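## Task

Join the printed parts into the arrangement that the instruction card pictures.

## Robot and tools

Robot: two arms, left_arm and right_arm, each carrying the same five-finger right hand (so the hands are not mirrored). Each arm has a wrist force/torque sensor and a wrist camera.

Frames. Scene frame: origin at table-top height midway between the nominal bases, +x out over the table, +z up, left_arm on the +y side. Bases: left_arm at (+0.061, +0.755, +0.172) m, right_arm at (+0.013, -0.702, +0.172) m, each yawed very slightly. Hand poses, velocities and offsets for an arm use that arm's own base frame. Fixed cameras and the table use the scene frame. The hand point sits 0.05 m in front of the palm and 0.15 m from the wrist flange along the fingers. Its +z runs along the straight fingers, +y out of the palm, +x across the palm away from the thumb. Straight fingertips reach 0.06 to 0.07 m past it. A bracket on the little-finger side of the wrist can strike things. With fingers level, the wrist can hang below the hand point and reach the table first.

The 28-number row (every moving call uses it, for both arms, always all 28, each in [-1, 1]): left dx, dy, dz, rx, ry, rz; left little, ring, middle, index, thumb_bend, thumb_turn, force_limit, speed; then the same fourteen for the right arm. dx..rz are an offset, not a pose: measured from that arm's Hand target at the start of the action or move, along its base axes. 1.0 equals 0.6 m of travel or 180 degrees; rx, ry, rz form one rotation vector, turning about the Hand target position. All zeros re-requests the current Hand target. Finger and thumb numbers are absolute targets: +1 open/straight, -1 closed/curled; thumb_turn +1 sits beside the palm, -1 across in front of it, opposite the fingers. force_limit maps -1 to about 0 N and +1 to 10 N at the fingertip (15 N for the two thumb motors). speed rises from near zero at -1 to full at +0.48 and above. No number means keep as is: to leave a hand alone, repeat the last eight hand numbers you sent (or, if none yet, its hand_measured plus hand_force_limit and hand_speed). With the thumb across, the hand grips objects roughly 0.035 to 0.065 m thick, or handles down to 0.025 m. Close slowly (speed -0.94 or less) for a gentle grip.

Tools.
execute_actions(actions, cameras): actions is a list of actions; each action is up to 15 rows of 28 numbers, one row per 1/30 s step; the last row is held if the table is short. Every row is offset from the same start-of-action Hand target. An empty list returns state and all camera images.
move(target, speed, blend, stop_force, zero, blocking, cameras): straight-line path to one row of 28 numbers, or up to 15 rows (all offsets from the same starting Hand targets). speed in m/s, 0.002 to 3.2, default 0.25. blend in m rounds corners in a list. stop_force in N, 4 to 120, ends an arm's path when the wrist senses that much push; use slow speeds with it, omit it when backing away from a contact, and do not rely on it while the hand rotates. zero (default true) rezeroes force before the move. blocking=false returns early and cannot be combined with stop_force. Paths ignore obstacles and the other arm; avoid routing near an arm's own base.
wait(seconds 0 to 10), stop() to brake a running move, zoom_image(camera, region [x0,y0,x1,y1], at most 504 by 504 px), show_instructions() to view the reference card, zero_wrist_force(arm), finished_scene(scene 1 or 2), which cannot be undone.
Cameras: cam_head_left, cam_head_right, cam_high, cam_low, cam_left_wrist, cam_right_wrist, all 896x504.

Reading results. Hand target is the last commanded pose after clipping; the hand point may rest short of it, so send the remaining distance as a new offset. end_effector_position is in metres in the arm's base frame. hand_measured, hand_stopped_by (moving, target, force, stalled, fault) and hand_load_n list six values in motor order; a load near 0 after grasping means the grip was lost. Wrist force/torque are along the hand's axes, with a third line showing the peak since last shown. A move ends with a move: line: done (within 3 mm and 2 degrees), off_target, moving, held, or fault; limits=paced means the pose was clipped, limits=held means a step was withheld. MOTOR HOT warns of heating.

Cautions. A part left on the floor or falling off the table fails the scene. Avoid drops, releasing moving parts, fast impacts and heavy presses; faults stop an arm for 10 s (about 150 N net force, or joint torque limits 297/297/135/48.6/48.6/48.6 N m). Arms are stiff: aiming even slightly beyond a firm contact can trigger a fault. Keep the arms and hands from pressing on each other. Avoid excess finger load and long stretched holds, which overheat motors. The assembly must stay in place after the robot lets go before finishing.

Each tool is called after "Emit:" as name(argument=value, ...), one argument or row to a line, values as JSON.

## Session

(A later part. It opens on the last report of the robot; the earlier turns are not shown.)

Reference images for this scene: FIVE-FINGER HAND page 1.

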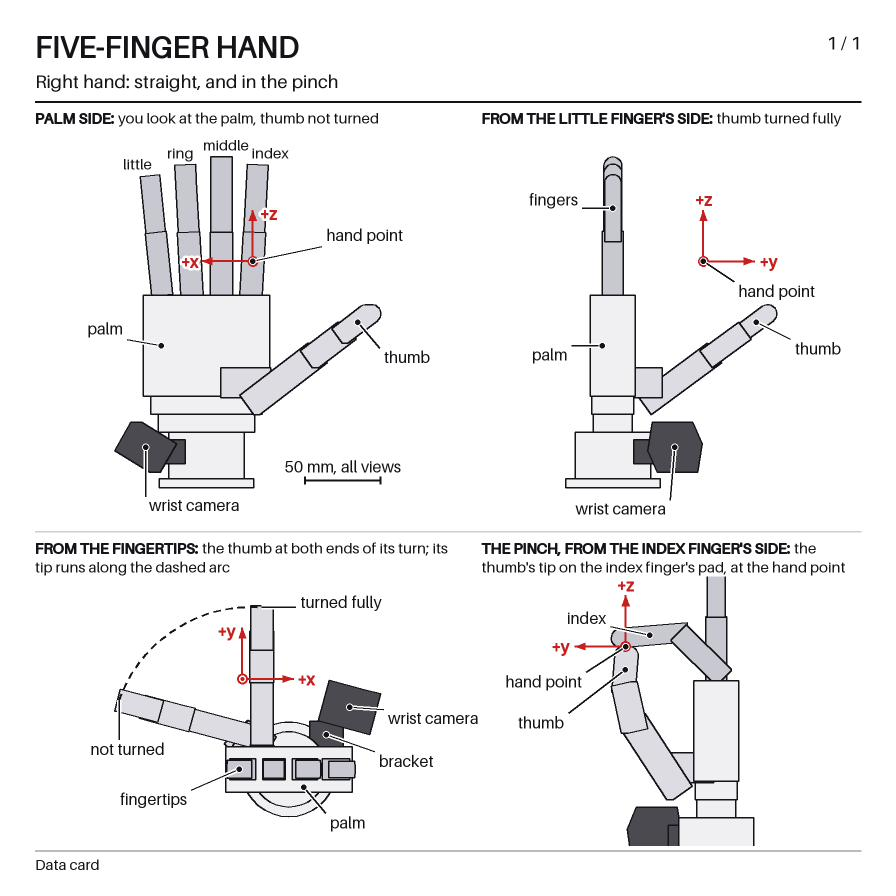

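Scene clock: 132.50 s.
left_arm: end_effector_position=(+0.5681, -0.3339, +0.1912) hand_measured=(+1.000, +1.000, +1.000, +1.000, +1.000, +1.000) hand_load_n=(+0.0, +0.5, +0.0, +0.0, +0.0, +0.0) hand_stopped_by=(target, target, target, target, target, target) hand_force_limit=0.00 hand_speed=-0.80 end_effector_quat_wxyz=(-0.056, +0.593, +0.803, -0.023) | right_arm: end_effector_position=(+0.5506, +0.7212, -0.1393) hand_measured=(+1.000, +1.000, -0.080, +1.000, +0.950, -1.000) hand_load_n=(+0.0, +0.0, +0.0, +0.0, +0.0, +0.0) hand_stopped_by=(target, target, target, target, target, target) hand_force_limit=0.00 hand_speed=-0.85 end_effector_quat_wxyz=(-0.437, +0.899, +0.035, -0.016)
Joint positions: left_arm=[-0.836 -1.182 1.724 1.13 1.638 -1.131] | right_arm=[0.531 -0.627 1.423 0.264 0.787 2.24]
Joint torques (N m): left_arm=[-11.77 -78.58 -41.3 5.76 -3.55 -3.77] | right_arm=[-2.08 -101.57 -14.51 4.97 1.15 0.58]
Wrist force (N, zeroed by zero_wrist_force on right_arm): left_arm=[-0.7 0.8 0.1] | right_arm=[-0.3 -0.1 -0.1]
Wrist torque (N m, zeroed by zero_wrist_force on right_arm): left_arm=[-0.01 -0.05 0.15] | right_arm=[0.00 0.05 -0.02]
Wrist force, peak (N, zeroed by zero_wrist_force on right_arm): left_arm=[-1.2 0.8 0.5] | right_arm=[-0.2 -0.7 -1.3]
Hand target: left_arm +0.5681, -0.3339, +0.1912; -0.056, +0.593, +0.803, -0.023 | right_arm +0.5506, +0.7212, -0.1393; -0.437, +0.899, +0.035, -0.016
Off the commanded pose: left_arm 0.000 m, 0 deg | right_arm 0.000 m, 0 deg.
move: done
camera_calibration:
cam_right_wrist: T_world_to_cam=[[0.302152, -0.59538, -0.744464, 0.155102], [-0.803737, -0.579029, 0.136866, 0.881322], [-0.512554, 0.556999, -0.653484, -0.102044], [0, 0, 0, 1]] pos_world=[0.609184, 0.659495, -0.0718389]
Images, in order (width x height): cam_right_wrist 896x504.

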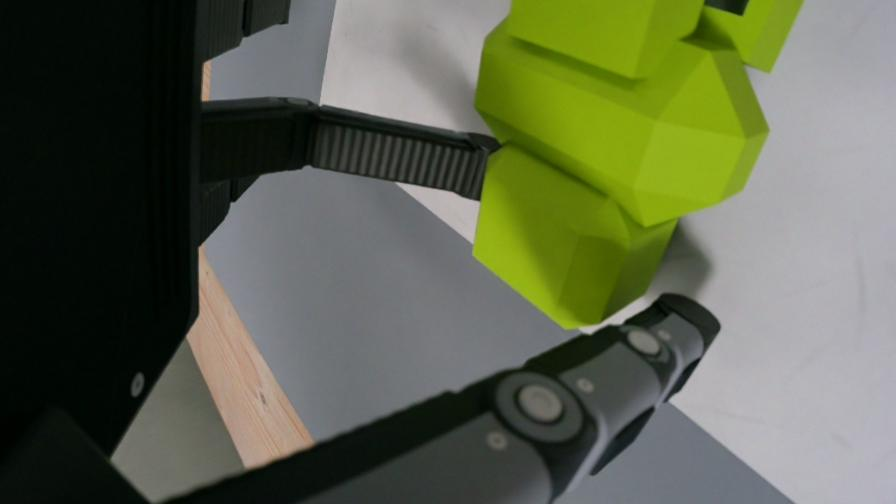

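Emit:
move(
  target=[
    [0,0,0,0,0,0,1,1,1,1,1,1,0,-0.8,0,0,0.15,0,0,0,1,1,-0.08,1,0.95,-1,0,-0.85],
    [0,0,0,0,0,0,1,1,1,1,1,1,0,-0.8,-0.25,-0.35,0.25,0,0,0,1,1,-0.08,1,0.95,-1,0,-0.85],
  ],
  blend=0.02,
)

Emit:
move(
  target=[0.06,-0.45,-0.21,0,0,0,1,1,1,1,1,1,0,-0.8,0,0,0,0,0,0,1,1,-0.08,1,0.95,-1,0,-0.85],
  cameras=["cam_left_wrist","cam_head_right"],
)

Scene clock: 138.63 s.
left_arm: end_effector_position=(+0.5681, -0.3339, +0.1912) hand_measured=(+1.000, +1.000, +1.000, +1.000, +1.000, +1.000) hand_load_n=(+0.0, +0.0, +0.0, +0.0, +0.0, +0.0) hand_stopped_by=(target, target, target, target, target, target) hand_force_limit=0.00 hand_speed=-0.80 end_effector_quat_wxyz=(-0.056, +0.593, +0.803, -0.023) | right_arm: end_effector_position=(+0.4006, +0.5113, +0.0107) hand_measured=(+1.000, +1.000, -0.080, +1.000, +0.950, -1.000) hand_load_n=(+0.0, -0.5, +0.0, +0.0, +0.0, +0.0) hand_stopped_by=(target, target, target, target, target, target) hand_force_limit=0.00 hand_speed=-0.85 end_effector_quat_wxyz=(-0.437, +0.899, +0.035, -0.016)
Joint positions: left_arm=[-0.836 -1.182 1.724 1.13 1.638 -1.131] | right_arm=[0.339 -1.06 1.979 0.331 0.708 1.981]
Joint torques (N m): left_arm=[-10.09 -78.12 -41.15 5.55 -3.47 -3.95] | right_arm=[-7.21 -71.38 -11.69 6.83 -4.8 -1.89]
Wrist force (N, zeroed by zero_wrist_force on right_arm): left_arm=[-0.7 0.7 0.6] | right_arm=[-0.1 -0.9 -0.7]
Wrist torque (N m, zeroed by zero_wrist_force on right_arm): left_arm=[-0.05 -0.07 0.15] | right_arm=[-0.08 0.04 0.21]
Wrist force, peak (N, zeroed by zero_wrist_force on right_arm): left_arm=[-1.0 1.3 0.8] | right_arm=[-1.1 -0.4 -1.3]
Hand target: left_arm +0.5681, -0.3339, +0.1912; -0.056, +0.593, +0.803, -0.023 | right_arm +0.4006, +0.5112, +0.0107; -0.437, +0.899, +0.035, -0.016
Off the commanded pose: left_arm 0.000 m, 0 deg | right_arm 0.000 m, 0 deg.
move: done

Scene clock: 140.50 s.
left_arm: end_effector_position=(+0.6041, -0.6038, +0.0653) hand_measured=(+1.000, +1.000, +1.000, +1.000, +1.000, +1.000) hand_load_n=(+0.0, +0.0, +0.0, +0.0, -0.5, +0.0) hand_stopped_by=(target, target, target, target, target, target) hand_force_limit=0.00 hand_speed=-0.80 end_effector_quat_wxyz=(-0.056, +0.593, +0.803, -0.023) | right_arm: end_effector_position=(+0.4006, +0.5112, +0.0107) hand_measured=(+1.000, +1.000, -0.080, +1.000, +0.950, -1.000) hand_load_n=(+0.0, +0.0, +0.0, +0.0, +0.0, +0.5) hand_stopped_by=(target, target, target, target, target, target) hand_force_limit=0.00 hand_speed=-0.85 end_effector_quat_wxyz=(-0.437, +0.899, +0.035, -0.016)
Joint positions: left_arm=[-1.024 -0.786 1.309 1.134 1.656 -1.319] | right_arm=[0.339 -1.06 1.979 0.331 0.708 1.981]
Joint torques (N m): left_arm=[-11.03 -82.53 -41.17 5.98 4.15 -4.14] | right_arm=[-8.62 -75.55 -11 6.19 -4.95 -2]
Wrist force (N, zeroed by zero_wrist_force on right_arm): left_arm=[-0.4 1.0 0.3] | right_arm=[0.1 -1.0 -0.5]
Wrist torque (N m, zeroed by zero_wrist_force on right_arm): left_arm=[0.01 -0.10 0.14] | right_arm=[-0.09 0.01 0.22]
Wrist force, peak (N, zeroed by zero_wrist_force on right_arm): left_arm=[-1.5 0.6 0.8] | right_arm=[-0.2 -1.2 -0.3]
Hand target: left_arm +0.6041, -0.6039, +0.0652; -0.056, +0.593, +0.803, -0.023 | right_arm +0.4006, +0.5112, +0.0107; -0.437, +0.899, +0.035, -0.016
Off the commanded pose: left_arm 0.000 m, 0 deg | right_arm 0.000 m, 0 deg.
move: done
camera_calibration:
cam_left_wrist: T_world_to_cam=[[0.824008, 0.557572, -0.100614, -0.152502], [0.543466, -0.727631, 0.418566, -0.796124], [0.160171, -0.399582, -0.902596, -0.169672], [0, 0, 0, 1]] pos_world=[0.585506, -0.562051, 0.164741]
Images, in order (width x height): cam_head_right 896x504, cam_left_wrist 896x504.

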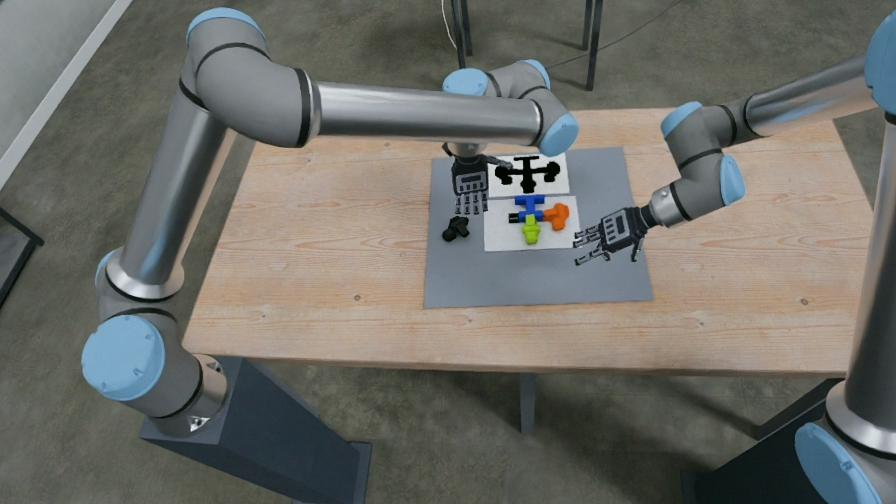

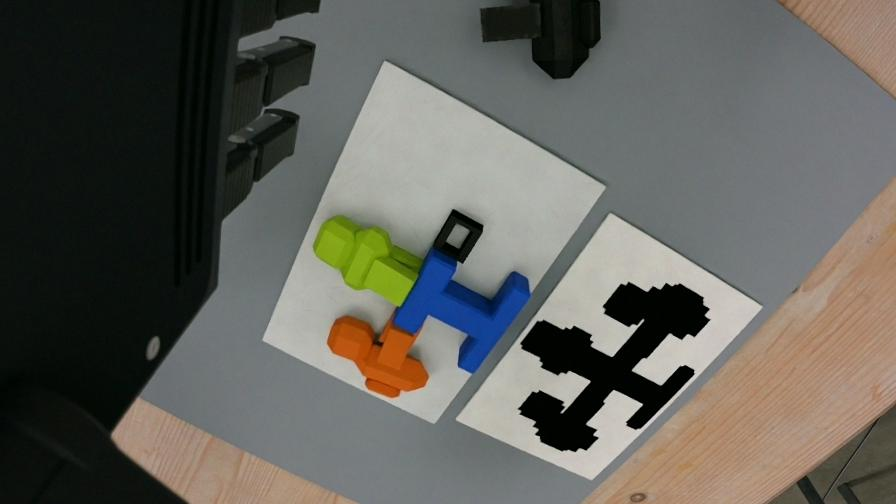

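Emit:
zoom_image(
  camera="cam_left_wrist",
  region=[290, 190, 550, 410],
)

Emit:
move(
  target=[-0.05,0.25,-0.15,-0.22,0,0,1,1,1,1,1,1,0,-0.8,0,0,0,0,0,0,1,1,-0.08,1,0.95,-1,0,-0.85],
  cameras=["cam_left_wrist"],
)

Emit:
zoom_image(
  camera="cam_left_wrist",
  region=[250, 100, 650, 400],
)

Scaled by 1.938.

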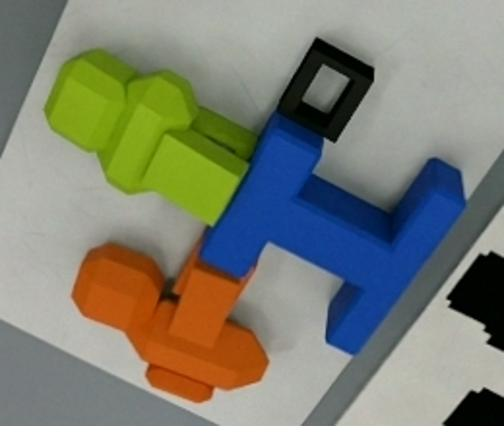

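Scene clock: 143.03 s.
left_arm: end_effector_position=(+0.5741, -0.4540, -0.0247) hand_measured=(+1.000, +1.000, +1.000, +1.000, +1.000, +1.000) hand_load_n=(+0.0, +0.0, +0.0, +0.0, +0.0, +0.0) hand_stopped_by=(target, target, target, target, target, target) hand_force_limit=0.00 hand_speed=-0.80 end_effector_quat_wxyz=(+0.148, +0.577, +0.748, -0.293) | right_arm: end_effector_position=(+0.4006, +0.5112, +0.0107) hand_measured=(+1.000, +1.000, -0.080, +1.000, +0.950, -1.000) hand_load_n=(+0.0, +0.0, +0.0, +0.0, +0.0, +0.0) hand_stopped_by=(target, target, target, target, target, target) hand_force_limit=0.00 hand_speed=-0.85 end_effector_quat_wxyz=(-0.437, +0.899, +0.035, -0.016)
Joint positions: left_arm=[-0.766 -0.971 1.894 0.242 2.119 -1.138] | right_arm=[0.339 -1.06 1.979 0.331 0.708 1.981]
Joint torques (N m): left_arm=[8.84 -59.13 -12.58 1.03 4.66 4.57] | right_arm=[-9.43 -72.78 -10.49 6.7 -4.97 -2.04]
Wrist force (N, zeroed by zero_wrist_force on right_arm): left_arm=[0.2 0.5 0.3] | right_arm=[-0.2 -0.8 -0.3]
Wrist torque (N m, zeroed by zero_wrist_force on right_arm): left_arm=[-0.07 0.02 0.03] | right_arm=[-0.08 0.05 0.20]
Wrist force, peak (N, zeroed by zero_wrist_force on right_arm): left_arm=[1.4 1.0 0.5] | right_arm=[-0.2 -1.2 0.0]
Hand target: left_arm +0.5741, -0.4539, -0.0248; +0.148, +0.577, +0.748, -0.293 | right_arm +0.4006, +0.5112, +0.0107; -0.437, +0.899, +0.035, -0.016
Off the commanded pose: left_arm 0.000 m, 0 deg | right_arm 0.000 m, 0 deg.
move: done
camera_calibration:
cam_left_wrist: T_world_to_cam=[[0.82401, 0.36556, -0.432867, -0.315871], [0.543467, -0.294002, 0.786261, -0.427194], [0.160161, -0.883136, -0.44093, -0.394349], [0, 0, 0, 1]] pos_world=[0.555606, -0.35839, 0.0252751]
Images, in order (width x height): cam_left_wrist 896x504.

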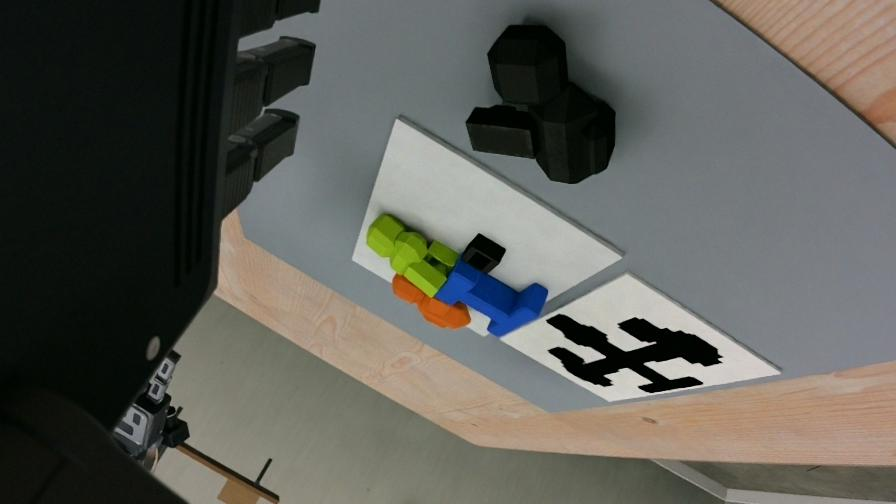

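Scaled by 1.260.

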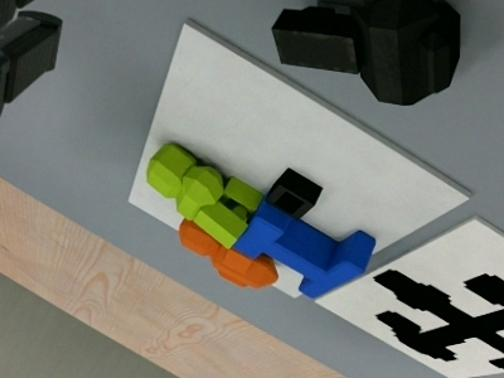

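Emit:
zoom_image(
  camera="cam_left_wrist",
  region=[360, 200, 560, 340],
)

Emit:
move(
  target=[0,-0.08,0.1,0.22,0,0,1,1,1,1,1,1,0,-0.8,0,0,0,0,0,0,1,1,-0.08,1,0.95,-1,0,-0.85],
  cameras=["cam_left_wrist"],
)

Emit:
move(
  target=[-0.01,-0.31,-0.06,0,0,0,1,1,1,1,1,1,0,-0.8,0,0,0,0,0,0,1,1,-0.08,1,0.95,-1,0,-0.85],
  cameras=["cam_left_wrist"],
)

Emit:
zoom_image(
  camera="cam_left_wrist",
  region=[350, 50, 650, 250],
)

Scaled by 2.520.

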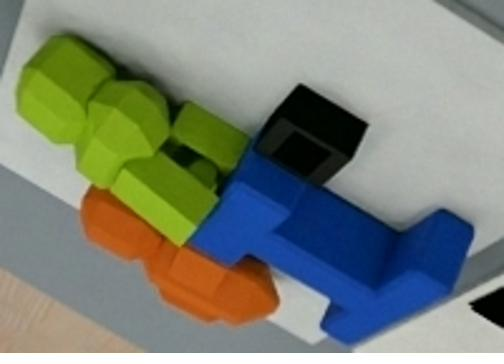

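Scene clock: 145.97 s.
left_arm: end_effector_position=(+0.5741, -0.5019, +0.0352) hand_measured=(+1.000, +1.000, +1.000, +1.000, +1.000, +1.000) hand_load_n=(+0.0, +0.0, +0.0, +0.0, +0.0, +0.0) hand_stopped_by=(target, target, target, target, target, target) hand_force_limit=0.00 hand_speed=-0.80 end_effector_quat_wxyz=(-0.056, +0.593, +0.803, -0.023) | right_arm: end_effector_position=(+0.4006, +0.5112, +0.0107) hand_measured=(+1.000, +1.000, -0.080, +1.000, +0.950, -1.000) hand_load_n=(+0.0, +0.0, +0.0, +0.0, +0.0, +0.0) hand_stopped_by=(target, target, target, target, target, target) hand_force_limit=0.00 hand_speed=-0.85 end_effector_quat_wxyz=(-0.437, +0.899, +0.035, -0.016)
Joint positions: left_arm=[-0.985 -0.887 1.564 0.984 1.652 -1.28] | right_arm=[0.339 -1.06 1.979 0.331 0.708 1.981]
Joint torques (N m): left_arm=[-10.4 -73.48 -38.74 5.89 -3.58 -3.67] | right_arm=[-9 -73.56 -10.45 6.48 -4.94 -1.56]
Wrist force (N, zeroed by zero_wrist_force on right_arm): left_arm=[-0.1 0.6 0.1] | right_arm=[-0.2 -1.0 -0.2]
Wrist torque (N m, zeroed by zero_wrist_force on right_arm): left_arm=[0.01 -0.12 0.14] | right_arm=[-0.11 0.04 0.20]
Wrist force, peak (N, zeroed by zero_wrist_force on right_arm): left_arm=[1.7 1.2 0.6] | right_arm=[-0.1 -1.3 -0.2]
Hand target: left_arm +0.5741, -0.5019, +0.0352; -0.056, +0.593, +0.803, -0.023 | right_arm +0.4006, +0.5112, +0.0107; -0.437, +0.899, +0.035, -0.016
Off the commanded pose: left_arm 0.000 m, 0 deg | right_arm 0.000 m, 0 deg.
move: done
camera_calibration:
cam_left_wrist: T_world_to_cam=[[0.824006, 0.557555, -0.100731, -0.187756], [0.543474, -0.727551, 0.418695, -0.693042], [0.160158, -0.399752, -0.902523, -0.151375], [0, 0, 0, 1]] pos_world=[0.555606, -0.460052, 0.134641]
Images, in order (width x height): cam_left_wrist 896x504.

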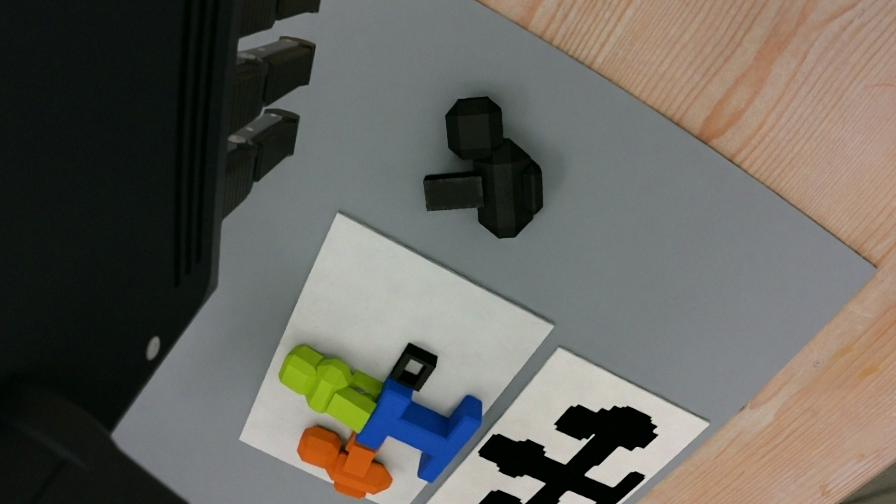

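Scene clock: 147.40 s.
left_arm: end_effector_position=(+0.5681, -0.6879, -0.0007) hand_measured=(+1.000, +1.000, +1.000, +1.000, +1.000, +1.000) hand_load_n=(+0.0, +0.0, +0.0, +0.0, +0.0, +0.0) hand_stopped_by=(target, target, target, target, target, target) hand_force_limit=0.00 hand_speed=-0.80 end_effector_quat_wxyz=(-0.056, +0.593, +0.803, -0.023) | right_arm: end_effector_position=(+0.4006, +0.5112, +0.0107) hand_measured=(+1.000, +1.000, -0.080, +1.000, +0.950, -1.000) hand_load_n=(+0.0, +0.0, +0.0, -0.5, +0.0, +0.0) hand_stopped_by=(target, target, target, target, target, target) hand_force_limit=0.00 hand_speed=-0.85 end_effector_quat_wxyz=(-0.437, +0.899, +0.035, -0.016)
Joint positions: left_arm=[-1.111 -0.668 1.214 1.104 1.663 -1.406] | right_arm=[0.339 -1.06 1.979 0.331 0.708 1.981]
Joint torques (N m): left_arm=[-10.58 -88.54 -41.04 5.9 4.45 -3.83] | right_arm=[-6.01 -71.26 -10.67 6.64 -4.98 -1.76]
Wrist force (N, zeroed by zero_wrist_force on right_arm): left_arm=[-0.3 0.7 0.5] | right_arm=[-0.1 -0.8 -0.5]
Wrist torque (N m, zeroed by zero_wrist_force on right_arm): left_arm=[-0.04 -0.11 0.13] | right_arm=[-0.08 0.04 0.21]
Wrist force, peak (N, zeroed by zero_wrist_force on right_arm): left_arm=[-1.6 0.4 0.7] | right_arm=[0.0 -1.2 -0.5]
Hand target: left_arm +0.5681, -0.6879, -0.0008; -0.056, +0.593, +0.803, -0.023 | right_arm +0.4006, +0.5112, +0.0107; -0.437, +0.899, +0.035, -0.016
Off the commanded pose: left_arm 0.000 m, 0 deg | right_arm 0.000 m, 0 deg.
move: done
camera_calibration:
cam_left_wrist: T_world_to_cam=[[0.824007, 0.557576, -0.100606, -0.0826497], [0.543473, -0.727647, 0.418529, -0.810023], [0.160156, -0.399547, -0.902614, -0.2571], [0, 0, 0, 1]] pos_world=[0.549506, -0.646051, 0.0986407]
Images, in order (width x height): cam_left_wrist 896x504.

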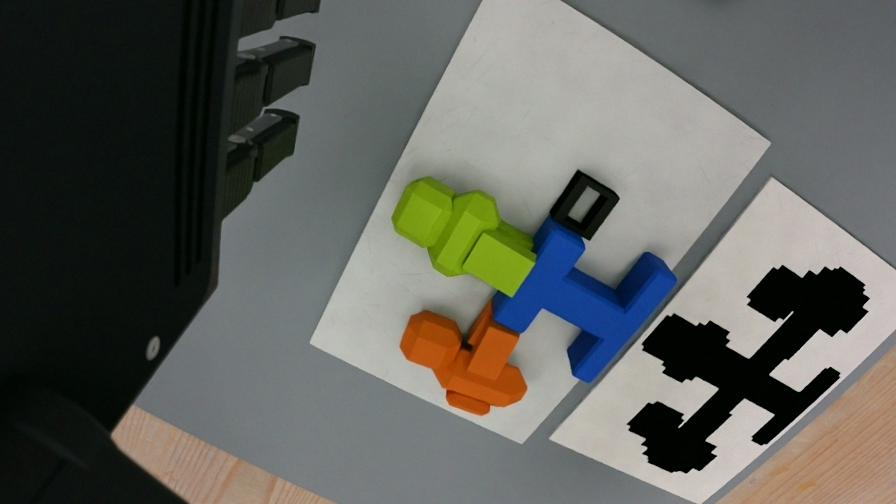

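Scaled by 1.680.

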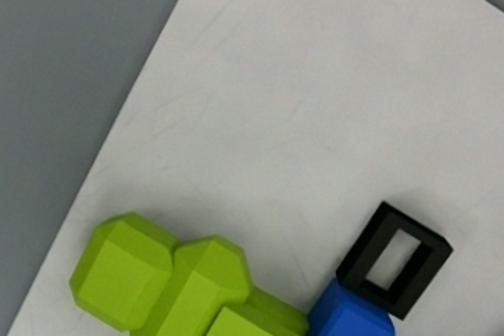

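Emit:
zoom_image(
  camera="cam_left_wrist",
  region=[440, 150, 640, 290],
)

Emit:
zoom_image(
  camera="cam_left_wrist",
  region=[420, 250, 620, 390],
)

Emit:
move(
  target=[0.01,0.29,0.02,0,0,0,1,1,1,1,1,1,0,-0.8,0,0,0,0,0,0,1,1,-0.08,1,0.95,-1,0,-0.85],
)

Emit:
move(
  target=[-0.03,0.05,-0.1,-0.25,0,0,1,1,1,1,1,1,0,-0.8,0,0,0,0,0,0,1,1,-0.08,1,0.95,-1,0,-0.85],
  cameras=["cam_left_wrist"],
)

Scaled by 2.520.

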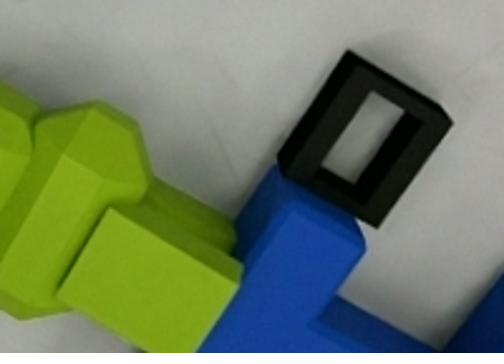

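Scaled by 2.520.

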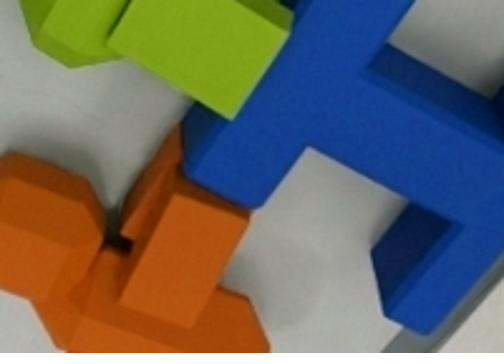

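Scene clock: 150.30 s.
left_arm: end_effector_position=(+0.5741, -0.5141, +0.0112) hand_measured=(+1.000, +1.000, +1.000, +1.000, +1.000, +1.000) hand_load_n=(+0.0, +0.0, -0.5, +0.0, +0.0, +0.0) hand_stopped_by=(target, target, target, target, target, target) hand_force_limit=0.00 hand_speed=-0.80 end_effector_quat_wxyz=(-0.056, +0.593, +0.803, -0.023) | right_arm: end_effector_position=(+0.4006, +0.5112, +0.0107) hand_measured=(+1.000, +1.000, -0.080, +1.000, +0.950, -1.000) hand_load_n=(+0.0, +0.0, +0.0, +0.0, +0.0, +0.0) hand_stopped_by=(target, target, target, target, target, target) hand_force_limit=0.00 hand_speed=-0.85 end_effector_quat_wxyz=(-0.437, +0.899, +0.035, -0.016)
Joint positions: left_arm=[-0.995 -0.851 1.55 0.962 1.653 -1.29] | right_arm=[0.339 -1.06 1.979 0.331 0.708 1.981]
Joint torques (N m): left_arm=[9.09 -98.53 -18.5 2.2 -3.64 4.23] | right_arm=[-6.57 -73.49 -10.92 6.25 -4.69 -2.08]
Wrist force (N, zeroed by zero_wrist_force on right_arm): left_arm=[-0.1 0.7 0.4] | right_arm=[-0.2 -0.8 -0.4]
Wrist torque (N m, zeroed by zero_wrist_force on right_arm): left_arm=[-0.02 -0.14 -0.10] | right_arm=[-0.08 0.04 0.21]
Wrist force, peak (N, zeroed by zero_wrist_force on right_arm): left_arm=[1.1 1.5 0.0] | right_arm=[-0.3 -1.1 -0.4]
Hand target: left_arm +0.5741, -0.5139, +0.0112; -0.056, +0.593, +0.803, -0.023 | right_arm +0.4006, +0.5112, +0.0107; -0.437, +0.899, +0.035, -0.016
Off the commanded pose: left_arm 0.000 m, 0 deg | right_arm 0.000 m, 0 deg.
move: done

Scene clock: 152.57 s.
left_arm: end_effector_position=(+0.5561, -0.4840, -0.0487) hand_measured=(+1.000, +1.000, +1.000, +1.000, +1.000, +1.000) hand_load_n=(+0.0, +0.0, +0.0, +0.0, +0.0, +0.0) hand_stopped_by=(target, target, target, target, target, target) hand_force_limit=0.00 hand_speed=-0.80 end_effector_quat_wxyz=(+0.175, +0.569, +0.733, -0.328) | right_arm: end_effector_position=(+0.4006, +0.5112, +0.0107) hand_measured=(+1.000, +1.000, -0.080, +1.000, +0.950, -1.000) hand_load_n=(+0.0, +0.0, +0.0, +0.0, +0.0, +0.0) hand_stopped_by=(target, target, target, target, target, target) hand_force_limit=0.00 hand_speed=-0.85 end_effector_quat_wxyz=(-0.437, +0.899, +0.035, -0.016)
Joint positions: left_arm=[-0.801 -0.945 1.931 0.072 2.163 -1.211] | right_arm=[0.339 -1.06 1.979 0.331 0.708 1.981]
Joint torques (N m): left_arm=[7.75 -59.79 -10.09 0.13 5.03 -3.93] | right_arm=[-9.65 -72.85 -11.44 5.87 -4.79 -2.15]
Wrist force (N, zeroed by zero_wrist_force on right_arm): left_arm=[0.8 0.9 -0.2] | right_arm=[-0.1 -1.0 -0.3]
Wrist torque (N m, zeroed by zero_wrist_force on right_arm): left_arm=[0.03 -0.01 0.29] | right_arm=[-0.11 0.03 0.21]
Wrist force, peak (N, zeroed by zero_wrist_force on right_arm): left_arm=[1.5 1.3 -0.3] | right_arm=[0.0 -1.2 -0.2]
Hand target: left_arm +0.5561, -0.4839, -0.0488; +0.175, +0.569, +0.733, -0.328 | right_arm +0.4006, +0.5112, +0.0107; -0.437, +0.899, +0.035, -0.016
Off the commanded pose: left_arm 0.000 m, 0 deg | right_arm 0.000 m, 0 deg.
move: done
camera_calibration:
cam_left_wrist: T_world_to_cam=[[0.824029, 0.323149, -0.465349, -0.322574], [0.543466, -0.218809, 0.810412, -0.369772], [0.160061, -0.920705, -0.355926, -0.442559], [0, 0, 0, 1]] pos_world=[0.537606, -0.384136, -0.00795982]
Images, in order (width x height): cam_left_wrist 896x504.

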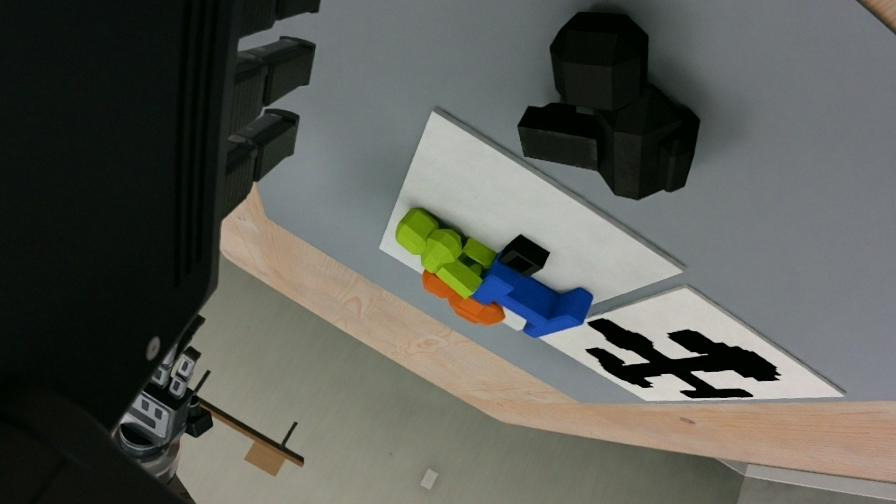

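Emit:
zoom_image(
  camera="cam_left_wrist",
  region=[420, 220, 560, 330],
)

Scaled by 3.600.

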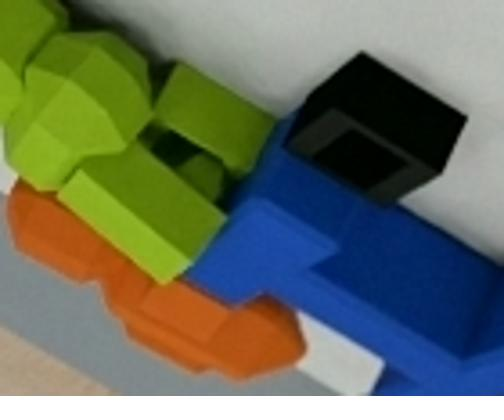

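Emit:
move(
  target=[
    [-0.01,0.35,0.35,0.25,0,0,1,1,1,1,1,1,0,-0.8,0.25,0.35,0,0,0,0,1,1,-0.08,1,0.95,-1,0,-0.85],
    [-0.01,0.35,0.35,0.25,0,0,1,1,1,1,1,1,0,-0.8,0.25,0.35,-0.25,0,0,0,1,1,-0.08,1,0.95,-1,0,-0.85],
  ],
  speed=[0.25,0.08],
)

Emit:
move(
  target=[0,0,0,0,0,0,1,1,1,1,1,1,0,-0.8,0,0,0,0,0,0,1,1,-0.45,1,0.5,-1,0,-0.92],
)

Emit:
wait(
  seconds=1.5,
)

Emit:
zero_wrist_force(
  arm="right_arm",
)

Emit:
move(
  target=[0,0,0,0,0,0,1,1,1,1,1,1,0,-0.8,0,0,0.013,0,0,0,1,1,-0.45,1,0.5,-1,0,-0.92],
  speed=0.03,
  cameras=["cam_right_wrist"],
)

Scene clock: 163.30 s.
left_arm: end_effector_position=(+0.5501, -0.2739, +0.1612) hand_measured=(+1.000, +1.000, +1.000, +1.000, +1.000, +1.000) hand_load_n=(+0.0, +0.0, +0.0, +0.0, -0.5, +0.0) hand_stopped_by=(target, target, target, target, target, target) hand_force_limit=0.00 hand_speed=-0.80 end_effector_quat_wxyz=(-0.056, +0.593, +0.803, -0.023) | right_arm: end_effector_position=(+0.5506, +0.7212, -0.1391) hand_measured=(+1.000, +1.000, -0.080, +1.000, +0.950, -1.000) hand_load_n=(+0.0, +0.0, +0.0, +0.0, +0.0, +0.0) hand_stopped_by=(target, target, target, target, target, target) hand_force_limit=0.00 hand_speed=-0.85 end_effector_quat_wxyz=(-0.437, +0.899, +0.035, -0.016)
Joint positions: left_arm=[-0.787 -1.22 1.844 1.051 1.633 -1.082] | right_arm=[0.531 -0.627 1.423 0.264 0.787 2.24]
Joint torques (N m): left_arm=[-10.78 -75.22 -39.77 5.97 -3.62 -4.18] | right_arm=[6.81 -81 -40.95 -0.03 1.12 1.93]
Wrist force (N, zeroed by zero_wrist_force on right_arm): left_arm=[-0.9 0.6 0.2] | right_arm=[-0.1 -0.1 -0.2]
Wrist torque (N m, zeroed by zero_wrist_force on right_arm): left_arm=[-0.07 -0.01 0.12] | right_arm=[0.02 0.02 -0.02]
Wrist force, peak (N, zeroed by zero_wrist_force on right_arm): left_arm=[1.0 1.5 -0.7] | right_arm=[-0.8 -0.5 -0.9]
Hand target: left_arm +0.5501, -0.2739, +0.1612; -0.056, +0.593, +0.803, -0.023 | right_arm +0.5506, +0.7212, -0.1393; -0.437, +0.899, +0.035, -0.016
Off the commanded pose: left_arm 0.000 m, 0 deg | right_arm 0.000 m, 0 deg.
move: done

Scene clock: 164.27 s.
left_arm: end_effector_position=(+0.5501, -0.2739, +0.1612) hand_measured=(+1.000, +1.000, +1.000, +1.000, +1.000, +1.000) hand_load_n=(+0.0, +0.0, +0.0, +0.0, +0.0, +0.0) hand_stopped_by=(target, target, target, target, target, target) hand_force_limit=0.00 hand_speed=-0.80 end_effector_quat_wxyz=(-0.056, +0.593, +0.803, -0.023) | right_arm: end_effector_position=(+0.5506, +0.7212, -0.1393) hand_measured=(+1.000, +1.000, -0.234, +1.000, +0.872, -1.000) hand_load_n=(+0.0, +0.0, +5.5, +0.0, +7.5, +2.5) hand_stopped_by=(target, target, force, target, force, target) hand_force_limit=0.00 hand_speed=-0.92 end_effector_quat_wxyz=(-0.437, +0.899, +0.035, -0.016)
Joint positions: left_arm=[-0.787 -1.22 1.844 1.051 1.633 -1.082] | right_arm=[0.531 -0.627 1.423 0.264 0.787 2.24]
Joint torques (N m): left_arm=[-11.65 -73.6 -39.24 5.86 -3.62 -3.91] | right_arm=[7.18 -81.83 -40.98 0.63 1.42 1.87]
Wrist force (N, zeroed by zero_wrist_force on right_arm): left_arm=[-1.2 0.4 0.4] | right_arm=[0.0 -0.2 -0.1]
Wrist torque (N m, zeroed by zero_wrist_force on right_arm): left_arm=[-0.10 0.03 0.10] | right_arm=[-0.02 0.00 -0.02]
Wrist force, peak (N, zeroed by zero_wrist_force on right_arm): left_arm=[-1.1 0.9 0.3] | right_arm=[-0.3 -0.3 -0.2]
Hand target: left_arm +0.5501, -0.2739, +0.1612; -0.056, +0.593, +0.803, -0.023 | right_arm +0.5506, +0.7212, -0.1393; -0.437, +0.899, +0.035, -0.016
Off the commanded pose: left_arm 0.000 m, 0 deg | right_arm 0.000 m, 0 deg.
move: done

Scene clock: 165.77 s.
left_arm: end_effector_position=(+0.5501, -0.2739, +0.1612) hand_measured=(+1.000, +1.000, +1.000, +1.000, +1.000, +1.000) hand_load_n=(+0.0, +0.0, +0.0, +0.0, +0.0, +0.0) hand_stopped_by=(target, target, target, target, target, target) hand_force_limit=0.00 hand_speed=-0.80 end_effector_quat_wxyz=(-0.056, +0.593, +0.803, -0.023) | right_arm: end_effector_position=(+0.5506, +0.7212, -0.1393) hand_measured=(+1.000, +1.000, -0.234, +1.000, +0.872, -1.000) hand_load_n=(+0.0, +0.0, +5.5, +0.0, +7.0, +2.5) hand_stopped_by=(target, target, force, target, force, target) hand_force_limit=0.00 hand_speed=-0.92 end_effector_quat_wxyz=(-0.437, +0.899, +0.035, -0.016)
Joint positions: left_arm=[-0.787 -1.22 1.844 1.051 1.633 -1.082] | right_arm=[0.531 -0.627 1.423 0.264 0.787 2.24]
Joint torques (N m): left_arm=[-12.47 -75.09 -39.35 6.01 -3.57 -4.44] | right_arm=[8.7 -81.71 -40.12 0.26 1.68 1.57]
Wrist force (N, zeroed by zero_wrist_force on right_arm): left_arm=[-0.9 0.4 0.4] | right_arm=[-0.1 0.0 -0.2]
Wrist torque (N m, zeroed by zero_wrist_force on right_arm): left_arm=[-0.09 -0.03 0.12] | right_arm=[0.03 0.02 -0.01]
Wrist force, peak (N, zeroed by zero_wrist_force on right_arm): left_arm=[-1.3 0.7 0.0] | right_arm=[-0.5 0.1 -0.2]
Hand target: left_arm +0.5501, -0.2739, +0.1612; -0.056, +0.593, +0.803, -0.023 | right_arm +0.5506, +0.7212, -0.1393; -0.437, +0.899, +0.035, -0.016
Off the commanded pose: left_arm 0.000 m, 0 deg | right_arm 0.000 m, 0 deg.
wait: 1.50 s; at rest by 0.17 s

Wrist force sensor zeroed.

Scene clock: 166.50 s.
left_arm: end_effector_position=(+0.5501, -0.2739, +0.1612) hand_measured=(+1.000, +1.000, +1.000, +1.000, +1.000, +1.000) hand_load_n=(+0.0, +0.0, +0.5, +0.0, +0.0, +0.0) hand_stopped_by=(target, target, target, target, target, target) hand_force_limit=0.00 hand_speed=-0.80 end_effector_quat_wxyz=(-0.056, +0.593, +0.803, -0.023) | right_arm: end_effector_position=(+0.5506, +0.7212, -0.1317) hand_measured=(+1.000, +1.000, -0.234, +1.000, +0.872, -1.000) hand_load_n=(+0.0, +0.0, +5.5, +0.0, +7.0, +2.5) hand_stopped_by=(target, target, force, target, force, target) hand_force_limit=0.00 hand_speed=-0.92 end_effector_quat_wxyz=(-0.437, +0.899, +0.035, -0.016)
Joint positions: left_arm=[-0.787 -1.22 1.844 1.051 1.633 -1.082] | right_arm=[0.531 -0.636 1.424 0.272 0.787 2.24]
Joint torques (N m): left_arm=[-11.91 -74.09 -39.47 5.78 -3.75 -3.88] | right_arm=[7.08 -107.58 -14.52 5.7 1.29 1.87]
Wrist force (N, zeroed by zero_wrist_force on right_arm): left_arm=[-1.2 0.7 0.2] | right_arm=[0.0 0.0 -0.1]
Wrist torque (N m, zeroed by zero_wrist_force on right_arm): left_arm=[-0.04 0.02 0.11] | right_arm=[0.00 0.00 0.00]
Wrist force, peak (N, zeroed by zero_wrist_force on right_arm): left_arm=[-1.3 0.7 0.2] | right_arm=[-0.1 0.4 0.3]
Hand target: left_arm +0.5501, -0.2739, +0.1612; -0.056, +0.593, +0.803, -0.023 | right_arm +0.5506, +0.7212, -0.1315; -0.437, +0.899, +0.035, -0.016
Off the commanded pose: left_arm 0.000 m, 0 deg | right_arm 0.000 m, 0 deg.
move: done
camera_calibration:
cam_right_wrist: T_world_to_cam=[[0.302152, -0.59538, -0.744464, 0.16076], [-0.803737, -0.579029, 0.136866, 0.880282], [-0.512554, 0.556999, -0.653484, -0.0970773], [0, 0, 0, 1]] pos_world=[0.609184, 0.659495, -0.0642389]
Images, in order (width x height): cam_right_wrist 896x504.

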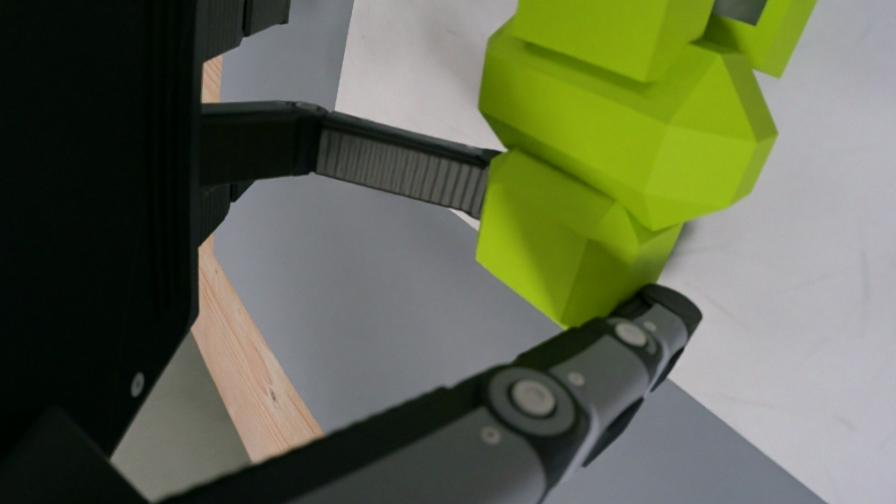

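Emit:
move(
  target=[
    [0,0,0,0,0,0,1,1,1,1,1,1,0,-0.8,-0.005,0,0,0,0,0,1,1,-0.45,1,0.5,-1,0,-0.92],
    [0,0,0,0,0,0,1,1,1,1,1,1,0,-0.8,-0.005,0,-0.018,0,0,0,1,1,-0.45,1,0.5,-1,0,-0.92],
  ],
  speed=0.02,
  stop_force=4,
)

Emit:
move(
  target=[0.04,-0.63,-0.02,0,0,0,1,1,1,1,1,1,0,-0.8,0,0,0,0,0,0,1,1,-0.45,1,0.5,-1,0,-0.92],
  cameras=["cam_left_wrist","cam_right_wrist"],
)

Emit:
zoom_image(
  camera="cam_left_wrist",
  region=[400, 180, 600, 320],
)

Scene clock: 169.60 s.
left_arm: end_effector_position=(+0.5501, -0.2739, +0.1612) hand_measured=(+1.000, +1.000, +1.000, +1.000, +1.000, +1.000) hand_load_n=(+0.0, +0.0, +0.0, +0.0, +0.0, +0.0) hand_stopped_by=(target, target, target, target, target, target) hand_force_limit=0.00 hand_speed=-0.80 end_effector_quat_wxyz=(-0.056, +0.593, +0.803, -0.023) | right_arm: end_effector_position=(+0.5474, +0.7211, -0.1396) hand_measured=(+1.000, +1.000, -0.234, +1.000, +0.872, -1.000) hand_load_n=(+0.0, +0.0, +5.5, +0.0, +7.5, +2.5) hand_stopped_by=(target, target, force, target, force, target) hand_force_limit=0.00 hand_speed=-0.92 end_effector_quat_wxyz=(-0.437, +0.899, +0.035, -0.016)
Joint positions: left_arm=[-0.787 -1.22 1.844 1.051 1.633 -1.082] | right_arm=[0.533 -0.63 1.429 0.259 0.788 2.242]
Joint torques (N m): left_arm=[-11.89 -71.83 -39.88 5.97 -3.41 -4.22] | right_arm=[5.74 -104.95 -14.41 5.48 1.4 1.52]
Wrist force (N, zeroed by zero_wrist_force on right_arm): left_arm=[-0.6 0.4 0.2] | right_arm=[0.1 0.3 0.1]
Wrist torque (N m, zeroed by zero_wrist_force on right_arm): left_arm=[-0.09 -0.06 0.12] | right_arm=[0.03 -0.02 0.02]
Wrist force, peak (N, zeroed by zero_wrist_force on right_arm): left_arm=[-1.1 0.8 0.5] | right_arm=[1.2 -6.2 -2.8]
Hand target: left_arm +0.5501, -0.2739, +0.1612; -0.056, +0.593, +0.803, -0.023 | right_arm +0.5474, +0.7211, -0.1396; -0.437, +0.899, +0.035, -0.016 (not the last commanded pose)
Off the commanded pose: left_arm 0.000 m, 0 deg | right_arm 0.003 m, 0 deg.
move: contact (right_arm); path passed 1 of 2 targets

Scene clock: 171.80 s.
left_arm: end_effector_position=(+0.5741, -0.6519, +0.1493) hand_measured=(+1.000, +1.000, +1.000, +1.000, +1.000, +1.000) hand_load_n=(+0.0, +0.0, +0.0, +0.0, +0.0, +0.0) hand_stopped_by=(target, target, target, target, target, target) hand_force_limit=0.00 hand_speed=-0.80 end_effector_quat_wxyz=(-0.056, +0.593, +0.803, -0.023) | right_arm: end_effector_position=(+0.5474, +0.7211, -0.1396) hand_measured=(+1.000, +1.000, -0.234, +1.000, +0.872, -1.000) hand_load_n=(+0.0, +0.0, +5.5, +0.0, +7.0, +2.5) hand_stopped_by=(target, target, force, target, force, target) hand_force_limit=0.00 hand_speed=-0.92 end_effector_quat_wxyz=(-0.437, +0.899, +0.035, -0.016)
Joint positions: left_arm=[-1.085 -0.824 1.215 1.262 1.661 -1.38] | right_arm=[0.533 -0.63 1.429 0.259 0.788 2.242]
Joint torques (N m): left_arm=[-10.3 -85.01 -44.99 6.1 4.13 -4.06] | right_arm=[0.91 -105.59 -14.62 5.41 1.16 0.95]
Wrist force (N, zeroed by zero_wrist_force on right_arm): left_arm=[-0.4 1.0 0.8] | right_arm=[-0.1 -0.2 0.0]
Wrist torque (N m, zeroed by zero_wrist_force on right_arm): left_arm=[-0.02 -0.08 0.13] | right_arm=[-0.04 0.03 -0.01]
Wrist force, peak (N, zeroed by zero_wrist_force on right_arm): left_arm=[-1.3 1.2 0.8] | right_arm=[-0.2 0.2 0.4]
Hand target: left_arm +0.5741, -0.6519, +0.1492; -0.056, +0.593, +0.803, -0.023 | right_arm +0.5474, +0.7211, -0.1396; -0.437, +0.899, +0.035, -0.016
Off the commanded pose: left_arm 0.000 m, 0 deg | right_arm 0.000 m, 0 deg.
move: done
camera_calibration:
cam_left_wrist: T_world_to_cam=[[0.824008, 0.557572, -0.100614, -0.0925768], [0.543466, -0.727631, 0.418566, -0.849864], [0.160171, -0.399582, -0.902596, -0.108319], [0, 0, 0, 1]] pos_world=[0.555506, -0.610051, 0.248641]
cam_right_wrist: T_world_to_cam=[[0.301973, -0.595467, -0.744467, 0.155922], [-0.803717, -0.578999, 0.13711, 0.878798], [-0.51269, 0.556937, -0.653429, -0.103646], [0, 0, 0, 1]] pos_world=[0.606083, 0.659394, -0.0721383]
Images, in order (width x height): cam_left_wrist 896x504, cam_right_wrist 896x504.

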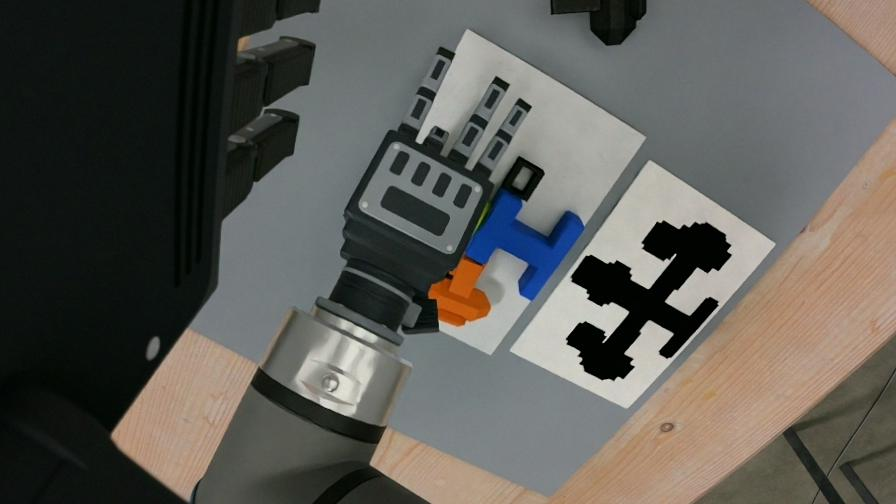

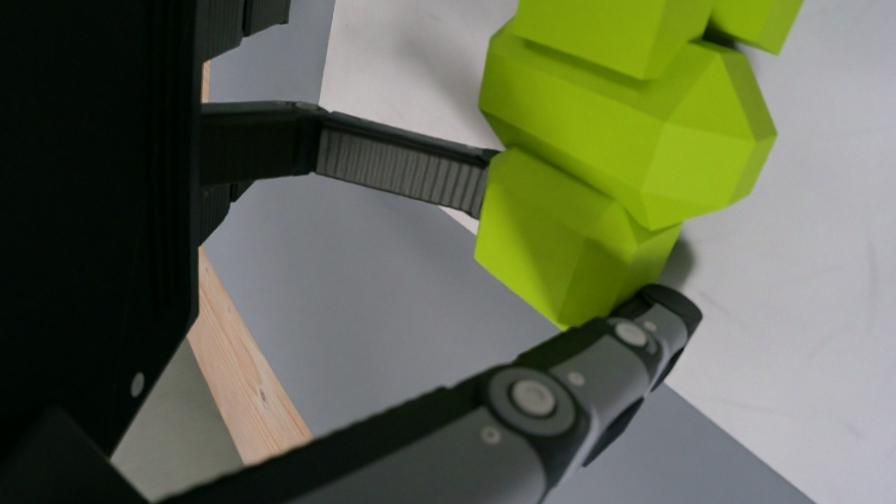

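Scaled by 2.520.

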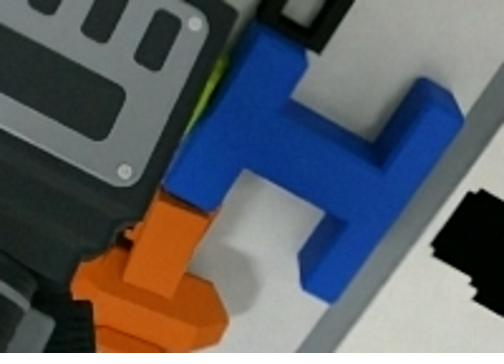

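Emit:
move(
  target=[0,0,0,0,0,0,1,1,1,1,1,1,0,-0.8,0,0,0,0,0,0,1,1,-0.08,1,0.95,-1,0,-0.85],
)

Emit:
move(
  target=[
    [0,0,0,0,0,0,1,1,1,1,1,1,0,-0.8,0,0,0.25,0,0,0,1,1,-0.08,1,0.95,-1,0,-0.85],
    [0,0.15,0,0,0,0,1,1,1,1,1,1,0,-0.8,-0.25,-0.35,0.25,0,0,0,1,1,-0.08,1,0.95,-1,0,-0.85],
  ],
  blend=0.02,
)

Emit:
move(
  target=[-0.02,0.1,-0.28,-0.22,0,0,1,1,1,1,1,1,0,-0.8,0,0,0,0,0,0,1,1,-0.08,1,0.95,-1,0,-0.85],
  cameras=["cam_left_wrist"],
)

Emit:
zoom_image(
  camera="cam_left_wrist",
  region=[380, 200, 520, 300],
)

Scene clock: 175.17 s.
left_arm: end_effector_position=(+0.5741, -0.6519, +0.1492) hand_measured=(+1.000, +1.000, +1.000, +1.000, +1.000, +1.000) hand_load_n=(+0.0, +0.0, +0.0, +0.0, +0.0, +0.0) hand_stopped_by=(target, target, target, target, target, target) hand_force_limit=0.00 hand_speed=-0.80 end_effector_quat_wxyz=(-0.056, +0.593, +0.803, -0.023) | right_arm: end_effector_position=(+0.5474, +0.7211, -0.1396) hand_measured=(+1.000, +1.000, -0.080, +1.000, +0.950, -1.000) hand_load_n=(+0.0, -0.5, +0.0, +0.0, +0.0, +0.0) hand_stopped_by=(target, target, target, target, target, target) hand_force_limit=0.00 hand_speed=-0.85 end_effector_quat_wxyz=(-0.437, +0.899, +0.035, -0.016)
Joint positions: left_arm=[-1.085 -0.824 1.215 1.262 1.661 -1.38] | right_arm=[0.533 -0.63 1.429 0.259 0.788 2.242]
Joint torques (N m): left_arm=[-9.81 -82.46 -44.22 5.75 3.95 -4.04] | right_arm=[-1.71 -104.26 -14.64 5.79 1.02 -0.3]
Wrist force (N, zeroed by zero_wrist_force on right_arm): left_arm=[-0.3 1.0 0.2] | right_arm=[-0.2 -0.4 0.2]
Wrist torque (N m, zeroed by zero_wrist_force on right_arm): left_arm=[0.03 -0.09 0.13] | right_arm=[-0.06 0.02 -0.02]
Wrist force, peak (N, zeroed by zero_wrist_force on right_arm): left_arm=[-0.5 1.2 1.1] | right_arm=[0.1 -0.3 0.4]
Hand target: left_arm +0.5741, -0.6519, +0.1492; -0.056, +0.593, +0.803, -0.023 | right_arm +0.5474, +0.7211, -0.1396; -0.437, +0.899, +0.035, -0.016
Off the commanded pose: left_arm 0.000 m, 0 deg | right_arm 0.000 m, 0 deg.
move: done

Scene clock: 177.43 s.
left_arm: end_effector_position=(+0.5741, -0.5620, +0.1492) hand_measured=(+1.000, +1.000, +1.000, +1.000, +1.000, +1.000) hand_load_n=(+0.0, -0.5, +0.0, +0.0, +0.0, +0.0) hand_stopped_by=(target, target, target, target, target, target) hand_force_limit=0.00 hand_speed=-0.80 end_effector_quat_wxyz=(-0.056, +0.593, +0.803, -0.023) | right_arm: end_effector_position=(+0.3975, +0.5112, +0.0104) hand_measured=(+1.000, +1.000, -0.080, +1.000, +0.950, -1.000) hand_load_n=(+0.0, +0.0, +0.0, +0.0, +0.0, +0.0) hand_stopped_by=(target, target, target, target, target, target) hand_force_limit=0.00 hand_speed=-0.85 end_effector_quat_wxyz=(-0.437, +0.899, +0.035, -0.016)
Joint positions: left_arm=[-1.029 -0.929 1.4 1.187 1.656 -1.324] | right_arm=[0.341 -1.063 1.985 0.327 0.709 1.983]
Joint torques (N m): left_arm=[10.53 -101.66 -24.31 1.7 -3.67 4.32] | right_arm=[-8.54 -73.03 -10.38 6.43 -5.01 -1.72]
Wrist force (N, zeroed by zero_wrist_force on right_arm): left_arm=[-0.2 1.0 0.7] | right_arm=[-0.2 -0.9 -0.2]
Wrist torque (N m, zeroed by zero_wrist_force on right_arm): left_arm=[0.04 -0.10 -0.11] | right_arm=[-0.12 0.05 0.20]
Wrist force, peak (N, zeroed by zero_wrist_force on right_arm): left_arm=[-0.4 1.5 0.9] | right_arm=[0.7 -2.0 -0.4]
Hand target: left_arm +0.5741, -0.5619, +0.1492; -0.056, +0.593, +0.803, -0.023 | right_arm +0.3974, +0.5111, +0.0104; -0.437, +0.899, +0.035, -0.016
Off the commanded pose: left_arm 0.000 m, 0 deg | right_arm 0.000 m, 0 deg.
move: done

Scene clock: 179.53 s.
left_arm: end_effector_position=(+0.5621, -0.5020, -0.0187) hand_measured=(+1.000, +1.000, +1.000, +1.000, +1.000, +1.000) hand_load_n=(+0.0, +0.0, +0.0, +0.0, +0.0, +0.0) hand_stopped_by=(target, target, target, target, target, target) hand_force_limit=0.00 hand_speed=-0.80 end_effector_quat_wxyz=(+0.148, +0.577, +0.748, -0.293) | right_arm: end_effector_position=(+0.3974, +0.5111, +0.0104) hand_measured=(+1.000, +1.000, -0.080, +1.000, +0.950, -1.000) hand_load_n=(+0.0, +0.0, +0.0, +0.0, +0.0, +0.0) hand_stopped_by=(target, target, target, target, target, target) hand_force_limit=0.00 hand_speed=-0.85 end_effector_quat_wxyz=(-0.437, +0.899, +0.035, -0.016)
Joint positions: left_arm=[-0.837 -0.973 1.867 0.231 2.089 -1.213] | right_arm=[0.34 -1.063 1.985 0.327 0.709 1.983]
Joint torques (N m): left_arm=[8.02 -60.1 -14.23 0.4 4.72 -4.08] | right_arm=[-9.83 -72.13 -9.55 6.64 -4.45 -2.12]
Wrist force (N, zeroed by zero_wrist_force on right_arm): left_arm=[0.6 0.5 0.2] | right_arm=[-0.2 -1.0 -0.2]
Wrist torque (N m, zeroed by zero_wrist_force on right_arm): left_arm=[-0.03 -0.08 0.25] | right_arm=[-0.13 0.04 0.21]
Wrist force, peak (N, zeroed by zero_wrist_force on right_arm): left_arm=[1.5 1.0 0.8] | right_arm=[-0.1 -1.2 -0.3]
Hand target: left_arm +0.5621, -0.5019, -0.0188; +0.148, +0.577, +0.748, -0.293 | right_arm +0.3974, +0.5111, +0.0104; -0.437, +0.899, +0.035, -0.016
Off the commanded pose: left_arm 0.000 m, 0 deg | right_arm 0.000 m, 0 deg.
move: done
camera_calibration:
cam_left_wrist: T_world_to_cam=[[0.82401, 0.36556, -0.432867, -0.285882], [0.543467, -0.294002, 0.786261, -0.439423], [0.160161, -0.883136, -0.44093, -0.432216], [0, 0, 0, 1]] pos_world=[0.543606, -0.40639, 0.0311751]
Images, in order (width x height): cam_left_wrist 896x504.

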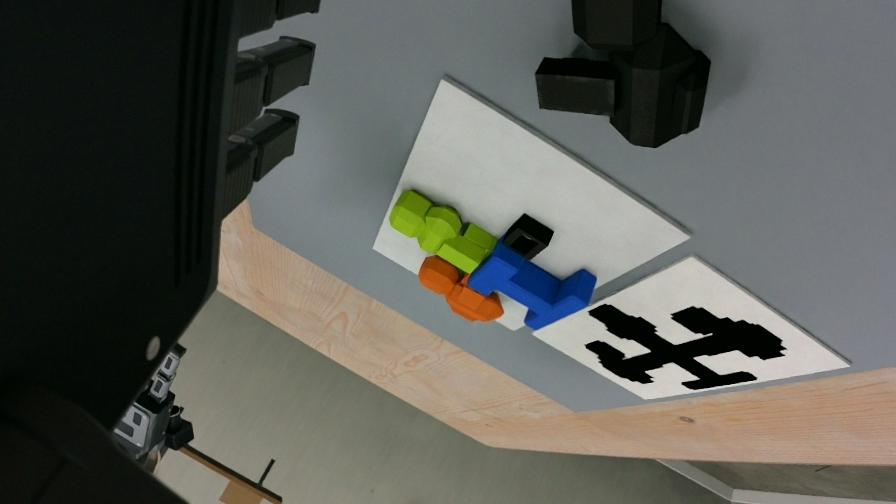

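Scaled by 3.600.

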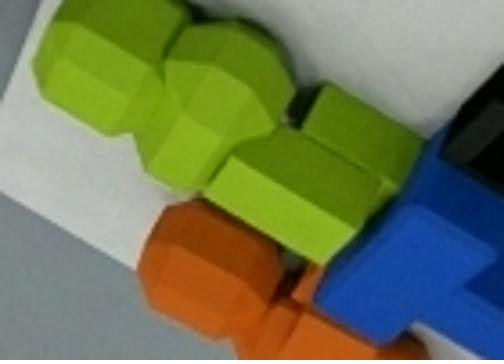

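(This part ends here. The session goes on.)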